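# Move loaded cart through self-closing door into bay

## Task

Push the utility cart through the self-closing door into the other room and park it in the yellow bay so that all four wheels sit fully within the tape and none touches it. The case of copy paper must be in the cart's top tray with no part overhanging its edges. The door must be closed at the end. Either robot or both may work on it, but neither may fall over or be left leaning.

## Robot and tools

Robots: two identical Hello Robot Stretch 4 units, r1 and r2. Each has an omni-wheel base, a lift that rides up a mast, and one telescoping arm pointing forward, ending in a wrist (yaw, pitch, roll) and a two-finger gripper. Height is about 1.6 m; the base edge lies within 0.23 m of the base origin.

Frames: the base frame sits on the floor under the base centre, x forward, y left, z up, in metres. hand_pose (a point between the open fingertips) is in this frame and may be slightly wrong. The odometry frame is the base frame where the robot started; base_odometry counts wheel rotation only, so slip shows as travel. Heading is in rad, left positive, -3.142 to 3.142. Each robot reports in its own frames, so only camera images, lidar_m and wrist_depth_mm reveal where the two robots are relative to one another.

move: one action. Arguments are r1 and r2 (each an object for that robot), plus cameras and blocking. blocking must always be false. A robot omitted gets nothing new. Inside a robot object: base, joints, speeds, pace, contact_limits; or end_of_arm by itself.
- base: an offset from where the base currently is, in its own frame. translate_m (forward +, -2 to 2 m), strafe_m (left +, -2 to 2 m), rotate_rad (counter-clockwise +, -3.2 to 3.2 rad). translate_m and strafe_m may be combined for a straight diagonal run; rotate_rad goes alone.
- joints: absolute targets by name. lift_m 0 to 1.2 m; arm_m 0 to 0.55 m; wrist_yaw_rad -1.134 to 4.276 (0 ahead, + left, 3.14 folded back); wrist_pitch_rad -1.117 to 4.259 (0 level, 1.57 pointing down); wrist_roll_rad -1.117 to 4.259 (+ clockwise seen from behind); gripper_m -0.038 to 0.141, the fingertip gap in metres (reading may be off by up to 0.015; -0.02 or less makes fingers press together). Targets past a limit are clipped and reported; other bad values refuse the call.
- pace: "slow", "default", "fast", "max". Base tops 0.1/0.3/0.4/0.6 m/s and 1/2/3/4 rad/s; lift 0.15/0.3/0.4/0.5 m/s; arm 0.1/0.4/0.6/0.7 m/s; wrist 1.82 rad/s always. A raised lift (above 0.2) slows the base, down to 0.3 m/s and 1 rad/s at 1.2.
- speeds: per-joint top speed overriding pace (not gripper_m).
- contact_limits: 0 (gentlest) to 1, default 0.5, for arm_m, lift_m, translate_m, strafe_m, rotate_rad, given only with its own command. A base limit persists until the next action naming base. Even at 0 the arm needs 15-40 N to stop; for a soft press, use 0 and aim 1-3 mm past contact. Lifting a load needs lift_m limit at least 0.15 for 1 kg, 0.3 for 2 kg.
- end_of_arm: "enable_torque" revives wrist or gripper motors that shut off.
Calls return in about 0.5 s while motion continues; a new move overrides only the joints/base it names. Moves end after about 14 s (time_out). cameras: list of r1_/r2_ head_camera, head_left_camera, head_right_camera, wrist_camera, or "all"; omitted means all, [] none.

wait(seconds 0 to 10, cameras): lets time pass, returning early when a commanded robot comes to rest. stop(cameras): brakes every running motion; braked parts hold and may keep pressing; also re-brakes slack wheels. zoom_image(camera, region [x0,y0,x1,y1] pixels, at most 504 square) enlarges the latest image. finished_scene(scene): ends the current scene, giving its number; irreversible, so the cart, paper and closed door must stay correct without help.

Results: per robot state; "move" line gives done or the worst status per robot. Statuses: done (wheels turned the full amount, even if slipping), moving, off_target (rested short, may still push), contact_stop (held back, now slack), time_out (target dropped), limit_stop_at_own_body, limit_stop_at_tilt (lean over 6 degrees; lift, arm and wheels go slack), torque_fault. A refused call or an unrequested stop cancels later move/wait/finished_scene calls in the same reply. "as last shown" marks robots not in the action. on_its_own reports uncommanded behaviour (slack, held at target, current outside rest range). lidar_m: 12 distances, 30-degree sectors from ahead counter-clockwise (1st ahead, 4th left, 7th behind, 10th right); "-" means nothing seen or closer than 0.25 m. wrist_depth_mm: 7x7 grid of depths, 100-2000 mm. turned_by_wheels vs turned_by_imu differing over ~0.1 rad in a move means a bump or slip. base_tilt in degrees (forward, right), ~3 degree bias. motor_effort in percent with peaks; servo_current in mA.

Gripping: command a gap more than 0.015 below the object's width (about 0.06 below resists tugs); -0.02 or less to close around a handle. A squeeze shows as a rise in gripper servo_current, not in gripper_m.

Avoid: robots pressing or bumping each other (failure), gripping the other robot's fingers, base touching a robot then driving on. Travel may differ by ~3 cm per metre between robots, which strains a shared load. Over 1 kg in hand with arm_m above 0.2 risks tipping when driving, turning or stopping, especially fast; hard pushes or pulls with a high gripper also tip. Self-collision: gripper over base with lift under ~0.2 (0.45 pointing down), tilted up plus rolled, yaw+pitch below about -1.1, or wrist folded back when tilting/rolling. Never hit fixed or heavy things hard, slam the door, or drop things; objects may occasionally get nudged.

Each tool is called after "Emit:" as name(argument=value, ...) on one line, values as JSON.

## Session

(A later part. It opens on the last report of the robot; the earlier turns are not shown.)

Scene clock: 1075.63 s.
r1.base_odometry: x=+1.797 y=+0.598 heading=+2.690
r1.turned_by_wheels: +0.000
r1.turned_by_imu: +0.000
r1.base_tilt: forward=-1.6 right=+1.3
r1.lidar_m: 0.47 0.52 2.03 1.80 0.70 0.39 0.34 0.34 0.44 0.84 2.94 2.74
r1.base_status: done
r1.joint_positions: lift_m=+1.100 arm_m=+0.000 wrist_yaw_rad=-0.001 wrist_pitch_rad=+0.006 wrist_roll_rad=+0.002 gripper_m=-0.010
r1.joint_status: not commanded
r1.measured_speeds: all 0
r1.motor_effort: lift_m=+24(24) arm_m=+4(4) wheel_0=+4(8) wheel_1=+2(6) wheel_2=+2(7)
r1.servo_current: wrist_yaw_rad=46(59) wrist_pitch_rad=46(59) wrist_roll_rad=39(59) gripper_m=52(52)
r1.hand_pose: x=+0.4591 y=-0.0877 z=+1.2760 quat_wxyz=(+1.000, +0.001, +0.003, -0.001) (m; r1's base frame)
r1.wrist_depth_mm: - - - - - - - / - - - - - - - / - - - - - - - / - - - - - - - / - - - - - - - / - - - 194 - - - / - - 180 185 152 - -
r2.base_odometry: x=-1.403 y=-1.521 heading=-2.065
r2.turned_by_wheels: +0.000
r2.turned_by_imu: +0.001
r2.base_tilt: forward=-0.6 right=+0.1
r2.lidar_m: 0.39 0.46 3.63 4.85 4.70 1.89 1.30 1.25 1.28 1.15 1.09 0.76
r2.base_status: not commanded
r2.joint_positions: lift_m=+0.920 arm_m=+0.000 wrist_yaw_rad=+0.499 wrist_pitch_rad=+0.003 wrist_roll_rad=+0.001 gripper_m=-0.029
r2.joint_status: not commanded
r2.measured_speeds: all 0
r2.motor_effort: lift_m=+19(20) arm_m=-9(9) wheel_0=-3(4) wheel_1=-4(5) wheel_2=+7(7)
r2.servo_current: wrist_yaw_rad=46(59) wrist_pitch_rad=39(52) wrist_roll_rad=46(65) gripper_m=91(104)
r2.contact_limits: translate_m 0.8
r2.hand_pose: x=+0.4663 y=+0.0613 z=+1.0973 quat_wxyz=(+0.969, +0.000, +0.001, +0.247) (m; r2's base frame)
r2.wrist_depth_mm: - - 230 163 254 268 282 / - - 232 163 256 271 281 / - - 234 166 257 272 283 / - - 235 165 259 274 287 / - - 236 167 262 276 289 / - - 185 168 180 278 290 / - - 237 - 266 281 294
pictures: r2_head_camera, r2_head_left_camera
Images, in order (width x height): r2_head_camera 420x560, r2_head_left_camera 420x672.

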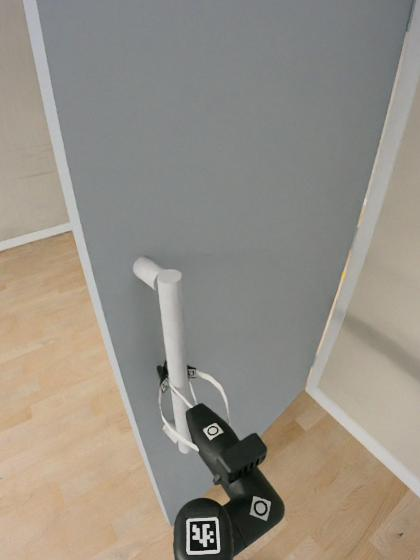

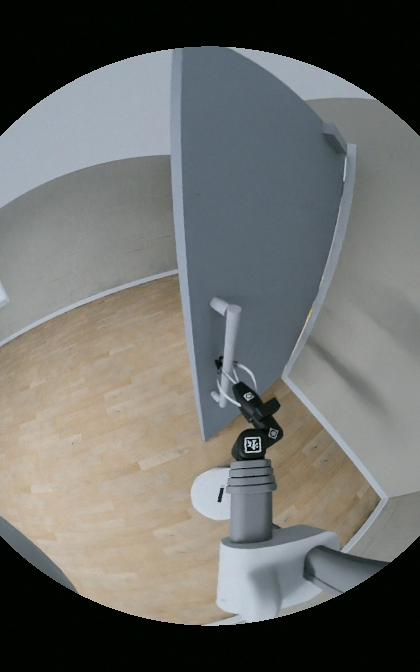

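Emit:
move(r2={"base":{"translate_m":0.27,"strafe_m":0.18},"joints":{"wrist_yaw_rad":0.25},"pace":"slow","contact_limits":{"translate_m":0.8}}, blocking=false, cameras=[])

Emit:
wait(seconds=5, cameras=["r2_head_camera","r2_head_left_camera"])

Scene clock: 1110.97 s.
move: r2 moving
r1: as last shown
r1.turned_by_imu: -0.002
r1.lidar_m: 0.47 0.55 2.04 1.78 0.70 0.40 0.34 0.34 0.45 0.84 2.94 2.71
r1.motor_effort: lift_m=+24(24) arm_m=+4(4) wheel_0=+4(5) wheel_1=+2(2) wheel_2=+2(2)
r1.servo_current: wrist_yaw_rad=46(78) wrist_pitch_rad=39(46) wrist_roll_rad=59(59) gripper_m=39(46)
r1.wrist_depth_mm: - - - - - - - / - - - - - - - / - - - - - - - / - - - - - - - / - - - - - - - / - - - 195 - - - / - - 179 185 152 - -
r2.base_odometry: x=-1.401 y=-1.535 heading=-2.063
r2.turned_by_wheels: +0.002
r2.turned_by_imu: +0.007
r2.base_tilt: forward=-0.7 right=+0.0
r2.lidar_m: 0.41 0.41 3.60 4.85 4.70 1.85 1.33 1.25 1.30 1.15 1.09 0.72
r2.base_status: translate_m moving; strafe_m moving
r2.joint_positions: lift_m=+0.920 arm_m=+0.000 wrist_yaw_rad=+0.323 wrist_pitch_rad=+0.003 wrist_roll_rad=+0.001 gripper_m=-0.029
r2.joint_status: wrist_yaw_rad moving
r2.measured_speeds: translate_m=+0.045 strafe_m=+0.029 rotate_rad=+0.004 lift_m=+0.000 arm_m=-0.001 wrist_yaw_rad=-0.265 wrist_pitch_rad=+0.000 wrist_roll_rad=+0.000
r2.motor_effort: lift_m=+20(20) arm_m=-6(9) wheel_0=+13(13) wheel_1=+10(10) wheel_2=+2(5)
r2.servo_current: wrist_yaw_rad=832(832) wrist_pitch_rad=46(46) wrist_roll_rad=52(52) gripper_m=91(98)
r2.contact_limits: translate_m 0.8
r2.hand_pose: x=+0.4723 y=+0.0086 z=+1.0973 quat_wxyz=(+0.987, +0.000, +0.001, +0.161) (m; r2's base frame)
r2.wrist_depth_mm: - 220 224 251 271 296 320 / - 221 228 254 272 297 324 / - 223 226 169 273 300 327 / - 225 230 255 273 300 322 / - - 230 204 276 301 327 / - 224 178 169 277 304 330 / - 158 232 - 271 315 334
pictures: none
No camera images: "cameras" was empty.

Scene clock: 1115.70 s.
earlier move: r2 off_target
r1.base_odometry: x=+1.797 y=+0.598 heading=+2.690
r1.turned_by_wheels: +0.000
r1.turned_by_imu: +0.000
r1.base_tilt: forward=-1.6 right=+1.3
r1.lidar_m: 0.48 0.55 2.02 1.79 0.66 0.39 0.30 0.36 0.45 0.85 2.94 2.73
r1.base_status: not commanded
r1.joint_positions: lift_m=+1.100 arm_m=+0.000 wrist_yaw_rad=-0.001 wrist_pitch_rad=+0.006 wrist_roll_rad=+0.002 gripper_m=-0.010
r1.joint_status: not commanded
r1.measured_speeds: all 0
r1.motor_effort: lift_m=+24(24) arm_m=+4(4) wheel_0=+4(5) wheel_1=+2(2) wheel_2=+2(2)
r1.servo_current: wrist_yaw_rad=65(78) wrist_pitch_rad=46(59) wrist_roll_rad=46(72) gripper_m=39(52)
r1.hand_pose: x=+0.4591 y=-0.0877 z=+1.2760 quat_wxyz=(+1.000, +0.001, +0.003, -0.001) (m; r1's base frame)
r1.wrist_depth_mm: - - - - - - - / - - - - - - - / - - - - - - - / - - - - - - - / - - - - - - - / - - - 195 - - - / - - 179 185 153 - -
r2.base_odometry: x=-1.372 y=-1.844 heading=-2.063
r2.turned_by_wheels: +0.000
r2.turned_by_imu: +0.053
r2.base_tilt: forward=-0.7 right=+0.0
r2.lidar_m: 0.39 3.15 3.30 4.64 4.68 2.21 1.65 1.57 1.54 1.18 1.06 0.58
r2.base_status: done
r2.joint_positions: lift_m=+0.920 arm_m=+0.000 wrist_yaw_rad=+0.302 wrist_pitch_rad=+0.003 wrist_roll_rad=+0.001 gripper_m=-0.029
r2.joint_status: wrist_yaw_rad off_target (ended at +0.303, target +0.250)
r2.measured_speeds: all 0
r2.on_its_own: wrist_yaw_rad is at rest, and its servo_current (514 mA) is outside its rest range (0 to 104 mA)
r2.motor_effort: lift_m=+20(20) arm_m=+4(9) wheel_0=+15(23) wheel_1=+3(14) wheel_2=+9(11)
r2.servo_current: wrist_yaw_rad=514(832) wrist_pitch_rad=39(46) wrist_roll_rad=46(59) gripper_m=85(98)
r2.contact_limits: translate_m 0.8
r2.hand_pose: x=+0.4722 y=+0.0023 z=+1.0973 quat_wxyz=(+0.989, +0.000, +0.001, +0.150) (m; r2's base frame)
r2.wrist_depth_mm: - - 241 236 236 233 230 / - - 243 238 236 234 231 / - - 243 238 237 234 233 / - - 245 241 239 236 235 / - - 247 204 240 236 235 / - - 178 167 240 238 236 / - - 250 - 243 238 238
wait: 4.73 of 5 s (r2 has come to rest)
pictures: r2_head_camera, r2_head_left_camera
Images, in order (width x height): r2_head_camera 420x560, r2_head_left_camera 420x672.

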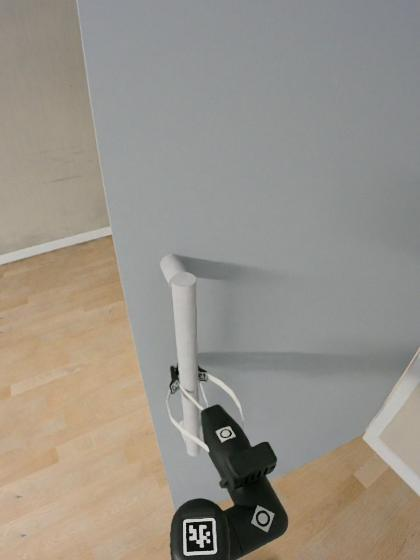

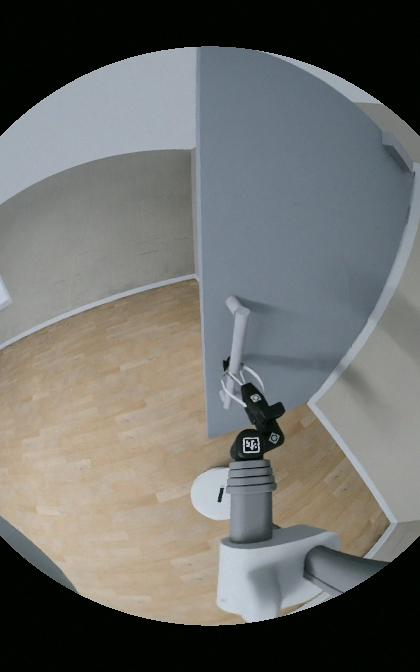

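Emit:
move(r2={"base":{"translate_m":0.25,"strafe_m":0.02},"joints":{"wrist_yaw_rad":0.28},"pace":"slow","contact_limits":{"translate_m":0.8}}, blocking=false, cameras=[])

Emit:
wait(seconds=5, cameras=["r2_head_camera","r2_head_left_camera"])

Scene clock: 1122.80 s.
move: r2 moving
r1: as last shown
r1.lidar_m: 0.46 0.53 2.03 1.79 0.65 0.39 0.33 0.35 0.44 0.82 2.95 2.72
r1.motor_effort: lift_m=+24(24) arm_m=+4(4) wheel_0=+4(4) wheel_1=+2(2) wheel_2=+2(2)
r1.servo_current: wrist_yaw_rad=46(65) wrist_pitch_rad=46(52) wrist_roll_rad=52(59) gripper_m=46(52)
r1.wrist_depth_mm: - - - - - - - / - - - - - - - / - - - - - - - / - - - - - - - / - - - - - - - / - - - 195 - - - / - - 180 185 152 - -
r2.base_odometry: x=-1.376 y=-1.856 heading=-2.060
r2.turned_by_wheels: +0.002
r2.turned_by_imu: +0.003
r2.base_tilt: forward=-0.7 right=+0.0
r2.lidar_m: 0.38 3.15 3.32 4.64 4.69 2.22 1.67 1.58 1.55 1.16 1.04 0.55
r2.base_status: translate_m moving; strafe_m moving
r2.joint_positions: lift_m=+0.920 arm_m=+0.000 wrist_yaw_rad=+0.302 wrist_pitch_rad=+0.003 wrist_roll_rad=+0.001 gripper_m=-0.029
r2.joint_status: wrist_yaw_rad off_target (ended at +0.302, target +0.280)
r2.measured_speeds: translate_m=+0.049 strafe_m=+0.004 rotate_rad=+0.001 lift_m=+0.000 arm_m=+0.000 wrist_yaw_rad=+0.000 wrist_pitch_rad=+0.000 wrist_roll_rad=+0.000
r2.motor_effort: lift_m=+19(20) arm_m=+4(4) wheel_0=+22(24) wheel_1=+7(9) wheel_2=-1(8)
r2.servo_current: wrist_yaw_rad=124(475) wrist_pitch_rad=46(46) wrist_roll_rad=52(65) gripper_m=78(85)
r2.contact_limits: translate_m 0.8
r2.hand_pose: x=+0.4722 y=+0.0023 z=+1.0973 quat_wxyz=(+0.989, +0.000, +0.001, +0.150) (m; r2's base frame)
r2.wrist_depth_mm: - - 241 235 234 230 227 / - - 243 236 235 231 228 / - - 243 237 236 233 229 / - - 246 240 237 234 231 / - - 246 204 238 235 232 / - - 178 168 238 236 234 / - - 251 - 241 236 235
pictures: none
No camera images: "cameras" was empty.

Scene clock: 1126.10 s.
earlier move: r2 done
r1.base_odometry: x=+1.797 y=+0.598 heading=+2.690
r1.turned_by_wheels: +0.000
r1.turned_by_imu: +0.000
r1.base_tilt: forward=-1.6 right=+1.3
r1.lidar_m: 0.47 0.55 2.03 1.78 0.68 0.41 0.33 0.36 0.46 0.84 2.93 2.73
r1.base_status: not commanded
r1.joint_positions: lift_m=+1.100 arm_m=+0.000 wrist_yaw_rad=-0.001 wrist_pitch_rad=+0.006 wrist_roll_rad=+0.002 gripper_m=-0.010
r1.joint_status: not commanded
r1.measured_speeds: all 0
r1.motor_effort: lift_m=+24(24) arm_m=+4(4) wheel_0=+4(5) wheel_1=+1(2) wheel_2=+3(3)
r1.servo_current: wrist_yaw_rad=46(65) wrist_pitch_rad=52(52) wrist_roll_rad=33(72) gripper_m=39(52)
r1.hand_pose: x=+0.4591 y=-0.0877 z=+1.2760 quat_wxyz=(+1.000, +0.001, +0.003, -0.001) (m; r1's base frame)
r1.wrist_depth_mm: - - - - - - - / - - - - - - - / - - - - - - - / - - - - - - - / - - - - - - - / - - - 195 - - - / - - 181 185 153 - -
r2.base_odometry: x=-1.471 y=-2.075 heading=-2.060
r2.turned_by_wheels: +0.000
r2.turned_by_imu: +0.082
r2.base_tilt: forward=-0.6 right=+0.0
r2.lidar_m: 0.41 2.90 3.15 4.71 4.77 2.34 1.88 1.83 1.32 1.05 0.66 0.48
r2.base_status: done
r2.joint_positions: lift_m=+0.920 arm_m=+0.000 wrist_yaw_rad=+0.305 wrist_pitch_rad=+0.003 wrist_roll_rad=+0.001 gripper_m=-0.029
r2.joint_status: wrist_yaw_rad off_target (ended at +0.302, target +0.280)
r2.measured_speeds: all 0
r2.on_its_own: wrist_yaw_rad is at rest, and its servo_current (156 mA) is outside its rest range (0 to 104 mA)
r2.motor_effort: lift_m=+19(20) arm_m=-4(5) wheel_0=+16(31) wheel_1=+5(11) wheel_2=+9(10)
r2.servo_current: wrist_yaw_rad=156(475) wrist_pitch_rad=46(52) wrist_roll_rad=52(65) gripper_m=78(91)
r2.contact_limits: translate_m 0.8
r2.hand_pose: x=+0.4722 y=+0.0033 z=+1.0973 quat_wxyz=(+0.988, +0.000, +0.001, +0.152) (m; r2's base frame)
r2.wrist_depth_mm: - - - 171 216 196 - / - - - 163 217 197 183 / - - - 164 218 199 186 / - - - 170 220 200 187 / - - - 170 223 202 185 / - - 182 166 213 202 189 / - - - - 221 197 189
wait: 3.30 of 5 s (r2 has come to rest)
pictures: r2_head_camera, r2_head_left_camera
Images, in order (width x height): r2_head_camera 420x560, r2_head_left_camera 420x672.

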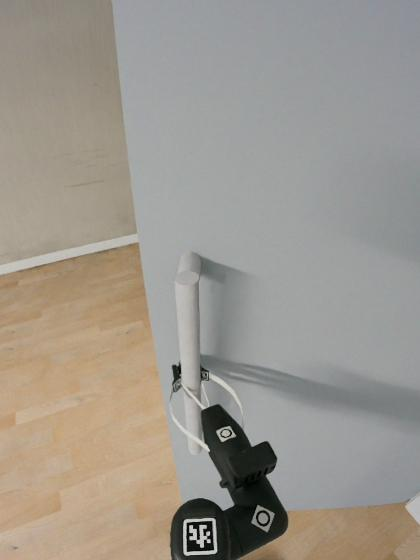

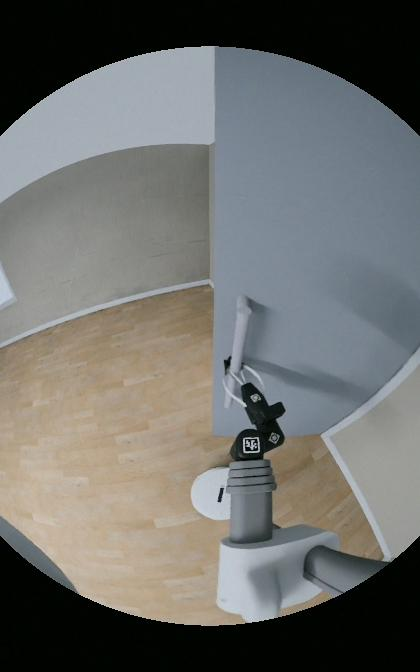

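Emit:
move(r2={"joints":{"gripper_m":0.14}}, blocking=false, cameras=[])

Emit:
wait(seconds=2, cameras=["r2_head_camera","r2_head_left_camera"])

Scene clock: 1132.90 s.
move: r2 moving
r1: as last shown
r1.lidar_m: 0.47 0.55 2.03 1.77 0.65 0.40 0.35 0.35 0.44 0.83 2.92 2.73
r1.motor_effort: lift_m=+24(24) arm_m=+4(4) wheel_0=+4(4) wheel_1=+1(2) wheel_2=+2(3)
r1.servo_current: wrist_yaw_rad=72(72) wrist_pitch_rad=46(52) wrist_roll_rad=39(59) gripper_m=46(52)
r1.wrist_depth_mm: - - - - - - - / - - - - - - - / - - - - - - - / - - - - - - - / - - - - - - - / - - - 194 - - - / - - 180 184 153 - -
r2.base_odometry: x=-1.471 y=-2.075 heading=-2.060
r2.turned_by_wheels: +0.000
r2.turned_by_imu: +0.001
r2.base_tilt: forward=-0.7 right=+0.1
r2.lidar_m: 0.41 2.91 3.14 4.71 4.79 2.38 1.86 1.84 1.33 1.00 0.66 0.48
r2.base_status: not commanded
r2.joint_positions: lift_m=+0.920 arm_m=+0.000 wrist_yaw_rad=+0.305 wrist_pitch_rad=+0.003 wrist_roll_rad=+0.001 gripper_m=-0.003
r2.joint_status: gripper_m moving
r2.measured_speeds: all 0
r2.motor_effort: lift_m=+19(20) arm_m=-4(4) wheel_0=+16(17) wheel_1=+5(5) wheel_2=+9(9)
r2.servo_current: wrist_yaw_rad=143(169) wrist_pitch_rad=46(52) wrist_roll_rad=46(52) gripper_m=98(98)
r2.contact_limits: translate_m 0.8
r2.hand_pose: x=+0.4722 y=+0.0033 z=+1.0973 quat_wxyz=(+0.988, +0.000, +0.001, +0.152) (m; r2's base frame)
r2.wrist_depth_mm: - - - 167 220 200 186 / - - - 235 222 202 188 / - - - 173 224 203 190 / - - - 172 225 204 190 / - - - 173 226 206 - / - - 186 183 220 206 192 / - - - - 224 204 193
pictures: none
No camera images: "cameras" was empty.

Scene clock: 1134.90 s.
earlier move: r2 done
r1.base_odometry: x=+1.797 y=+0.598 heading=+2.690
r1.turned_by_wheels: +0.000
r1.turned_by_imu: +0.000
r1.base_tilt: forward=-1.6 right=+1.2
r1.lidar_m: 0.47 0.54 2.05 1.80 0.67 0.36 0.32 0.35 0.43 0.82 2.94 2.75
r1.base_status: not commanded
r1.joint_positions: lift_m=+1.100 arm_m=+0.000 wrist_yaw_rad=-0.001 wrist_pitch_rad=+0.006 wrist_roll_rad=+0.002 gripper_m=-0.010
r1.joint_status: not commanded
r1.measured_speeds: all 0
r1.motor_effort: lift_m=+24(24) arm_m=+4(4) wheel_0=+4(4) wheel_1=+2(2) wheel_2=+2(3)
r1.servo_current: wrist_yaw_rad=46(72) wrist_pitch_rad=46(52) wrist_roll_rad=46(65) gripper_m=46(52)
r1.hand_pose: x=+0.4591 y=-0.0877 z=+1.2760 quat_wxyz=(+1.000, +0.001, +0.003, -0.001) (m; r1's base frame)
r1.wrist_depth_mm: - - - - - - - / - - - - - - - / - - - - - - - / - - - - - - - / - - - - - - - / - - - 195 - - - / - - 180 180 153 - -
r2.base_odometry: x=-1.471 y=-2.075 heading=-2.062
r2.turned_by_wheels: -0.002
r2.turned_by_imu: -0.002
r2.base_tilt: forward=-0.6 right=+0.1
r2.lidar_m: 0.85 2.90 3.16 4.73 4.79 2.37 1.88 1.84 1.32 1.01 0.86 0.84
r2.base_status: not commanded
r2.joint_positions: lift_m=+0.920 arm_m=+0.000 wrist_yaw_rad=+0.283 wrist_pitch_rad=+0.003 wrist_roll_rad=+0.001 gripper_m=+0.140
r2.joint_status: all done
r2.measured_speeds: all 0
r2.on_its_own: wrist_yaw_rad moved -0.022 to your old target +0.280
r2.motor_effort: lift_m=+19(20) arm_m=-4(4) wheel_0=+3(17) wheel_1=+3(5) wheel_2=+4(9)
r2.servo_current: wrist_yaw_rad=52(169) wrist_pitch_rad=46(52) wrist_roll_rad=46(59) gripper_m=52(117)
r2.contact_limits: translate_m 0.8
r2.hand_pose: x=+0.4722 y=-0.0034 z=+1.0973 quat_wxyz=(+0.990, +0.000, +0.001, +0.141) (m; r2's base frame)
r2.wrist_depth_mm: - - - - - - - / - - - - - - - / - - - - - - - / - - - - - - - / - - - - - - - / - - - - - 184 - / - - - - - - -
wait: 2.00 s; at rest by 1.97 s
pictures: r2_head_camera, r2_head_left_camera
Images, in order (width x height): r2_head_camera 420x560, r2_head_left_camera 420x672.

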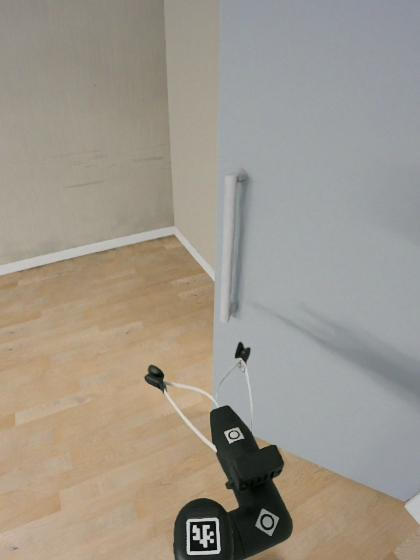

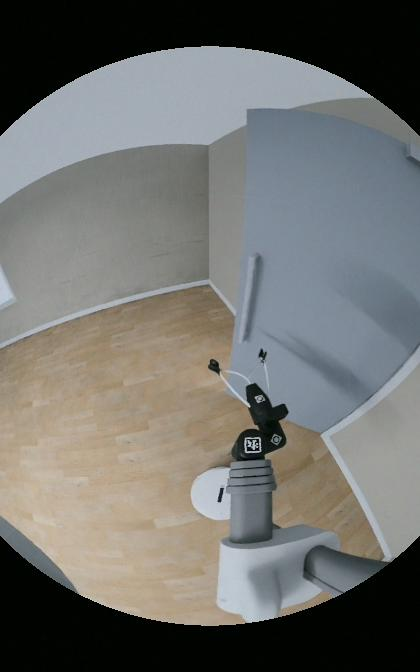

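It's closing slowly.

Emit:
wait(seconds=3, cameras=["r2_head_camera","r1_head_camera","r1_head_left_camera"])

Scene clock: 1143.53 s.
r1.base_odometry: x=+1.797 y=+0.598 heading=+2.690
r1.turned_by_wheels: +0.000
r1.turned_by_imu: -0.001
r1.base_tilt: forward=-1.6 right=+1.3
r1.lidar_m: 0.46 0.53 2.02 1.80 0.67 0.40 0.33 0.35 0.46 0.83 2.92 2.73
r1.base_status: not commanded
r1.joint_positions: lift_m=+1.100 arm_m=+0.000 wrist_yaw_rad=-0.001 wrist_pitch_rad=+0.006 wrist_roll_rad=+0.002 gripper_m=-0.010
r1.joint_status: not commanded
r1.measured_speeds: all 0
r1.motor_effort: lift_m=+24(24) arm_m=+4(4) wheel_0=+4(4) wheel_1=+1(2) wheel_2=+2(3)
r1.servo_current: wrist_yaw_rad=39(72) wrist_pitch_rad=52(52) wrist_roll_rad=52(65) gripper_m=46(52)
r1.hand_pose: x=+0.4591 y=-0.0877 z=+1.2760 quat_wxyz=(+1.000, +0.001, +0.003, -0.001) (m; r1's base frame)
r1.wrist_depth_mm: - - - - - - - / - - - - - - - / - - - - - - - / - - - - - - - / - - - - - - - / - - - 195 - - - / - - 180 180 153 - -
r2.base_odometry: x=-1.471 y=-2.075 heading=-2.062
r2.turned_by_wheels: +0.000
r2.turned_by_imu: +0.001
r2.base_tilt: forward=-0.7 right=+0.0
r2.lidar_m: 1.68 2.90 3.16 4.71 4.78 2.39 1.89 1.83 1.33 1.02 1.01 1.09
r2.base_status: not commanded
r2.joint_positions: lift_m=+0.920 arm_m=+0.000 wrist_yaw_rad=+0.283 wrist_pitch_rad=+0.003 wrist_roll_rad=+0.001 gripper_m=+0.140
r2.joint_status: all done
r2.measured_speeds: all 0
r2.motor_effort: lift_m=+19(20) arm_m=-4(4) wheel_0=+3(17) wheel_1=+3(5) wheel_2=+4(9)
r2.servo_current: wrist_yaw_rad=52(169) wrist_pitch_rad=39(52) wrist_roll_rad=59(59) gripper_m=46(117)
r2.contact_limits: translate_m 0.8
r2.hand_pose: x=+0.4722 y=-0.0034 z=+1.0973 quat_wxyz=(+0.990, +0.000, +0.001, +0.141) (m; r2's base frame)
r2.wrist_depth_mm: - - - - - - - / - - - - - - - / - - - - - - - / - - - - - - - / - - - - - - - / - - - - - 182 - / - - - - - - -
wait: 3.00 s; at rest from the start
pictures: r1_head_camera, r1_head_left_camera, r2_head_camera
Images, in order (width x height): r1_head_camera 420x560, r1_head_left_camera 420x672, r2_head_camera 420x560.

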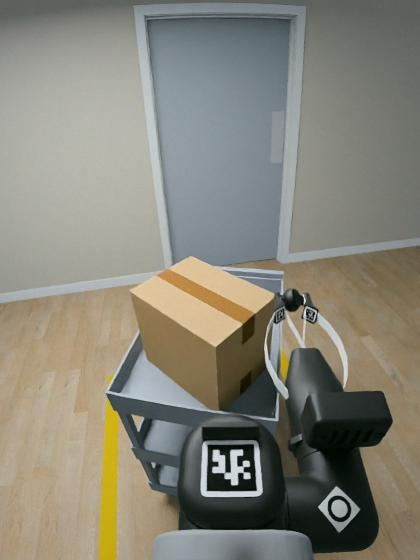

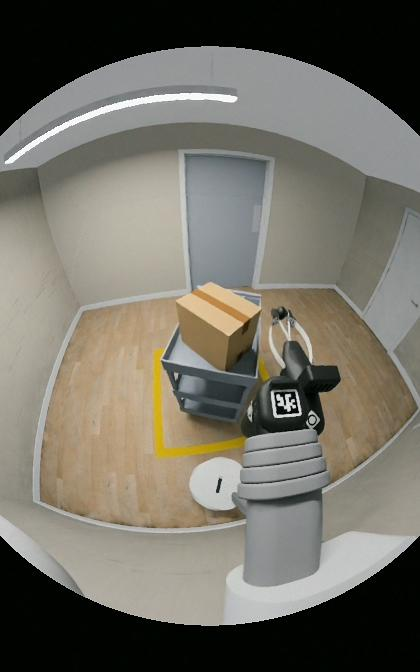

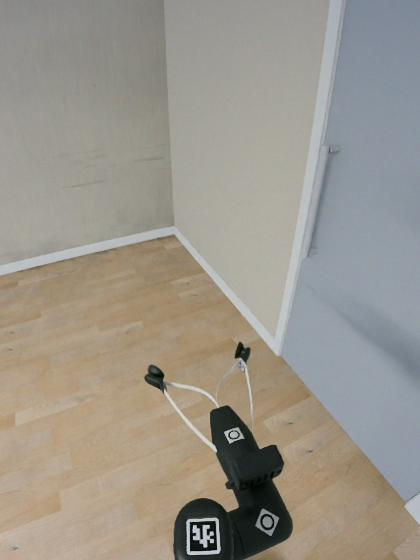

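Emit:
zoom_image(camera="r1_head_camera", region=[120, 0, 320, 280])

Emit:
zoom_image(camera="r2_head_camera", region=[220, 60, 420, 500])

Scaled by 1.800 from the camera's 420x560 image, which has a finer 600x800 frame.

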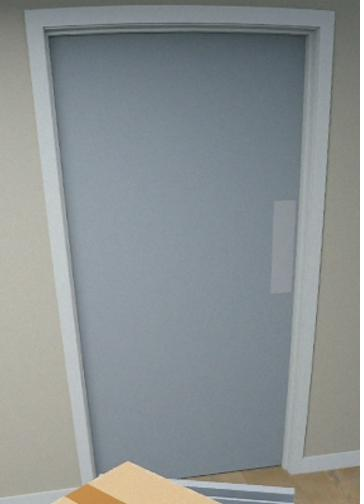

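Scaled by 1.145 from the camera's 420x560 image, which has a finer 1200x1600 frame.

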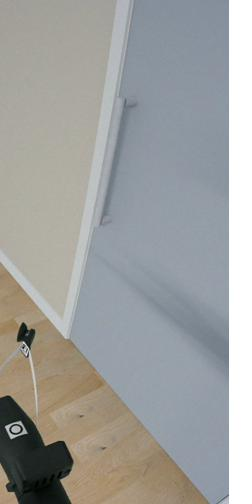

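Emit:
wait(seconds=0, cameras=["r2_head_camera"])

Scene clock: 1149.80 s.
r1.base_odometry: x=+1.797 y=+0.598 heading=+2.690
r1.turned_by_wheels: +0.000
r1.turned_by_imu: +0.000
r1.base_tilt: forward=-1.6 right=+1.3
r1.lidar_m: 0.48 0.55 2.03 1.79 0.68 0.41 0.34 0.33 0.44 0.86 2.93 2.73
r1.base_status: not commanded
r1.joint_positions: lift_m=+1.100 arm_m=+0.000 wrist_yaw_rad=-0.001 wrist_pitch_rad=+0.006 wrist_roll_rad=+0.002 gripper_m=-0.010
r1.joint_status: not commanded
r1.measured_speeds: all 0
r1.motor_effort: lift_m=+24(24) arm_m=+4(4) wheel_0=+4(4) wheel_1=+1(2) wheel_2=+2(3)
r1.servo_current: wrist_yaw_rad=65(72) wrist_pitch_rad=52(52) wrist_roll_rad=39(65) gripper_m=46(52)
r1.hand_pose: x=+0.4591 y=-0.0877 z=+1.2760 quat_wxyz=(+1.000, +0.001, +0.003, -0.001) (m; r1's base frame)
r1.wrist_depth_mm: - - - - - - - / - - - - - - - / - - - - - - - / - - - - - - - / - - - - - - - / - - - 194 - - - / - - 180 181 152 - -
r2.base_odometry: x=-1.471 y=-2.075 heading=-2.062
r2.turned_by_wheels: +0.000
r2.turned_by_imu: +0.001
r2.base_tilt: forward=-0.7 right=+0.1
r2.lidar_m: 1.64 2.89 3.13 4.71 4.78 2.40 1.89 1.82 1.31 1.04 1.01 1.10
r2.base_status: not commanded
r2.joint_positions: lift_m=+0.920 arm_m=+0.000 wrist_yaw_rad=+0.283 wrist_pitch_rad=+0.003 wrist_roll_rad=+0.001 gripper_m=+0.140
r2.joint_status: all done
r2.measured_speeds: all 0
r2.motor_effort: lift_m=+19(20) arm_m=-4(4) wheel_0=+3(17) wheel_1=+3(5) wheel_2=+3(9)
r2.servo_current: wrist_yaw_rad=39(169) wrist_pitch_rad=33(52) wrist_roll_rad=46(59) gripper_m=52(117)
r2.contact_limits: translate_m 0.8
r2.hand_pose: x=+0.4722 y=-0.0034 z=+1.0973 quat_wxyz=(+0.990, +0.000, +0.001, +0.141) (m; r2's base frame)
r2.wrist_depth_mm: - - - - - - - / - - - - - - - / - - - - - - - / - - - - - - - / - - - - - - - / - - - - - 182 - / - - - - - - -
pictures: r2_head_camera
Images, in order (width x height): r2_head_camera 420x560.

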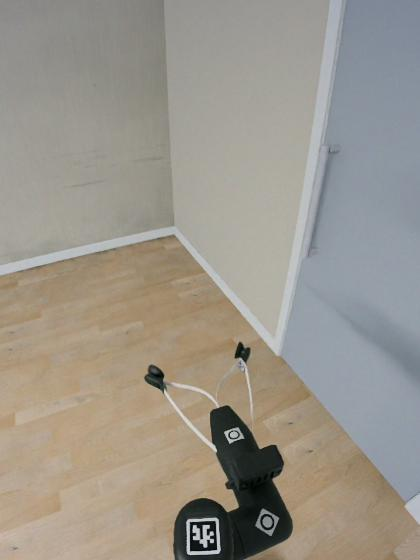

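Emit:
finished_scene(scene=1)

The scene is finished: the task was done.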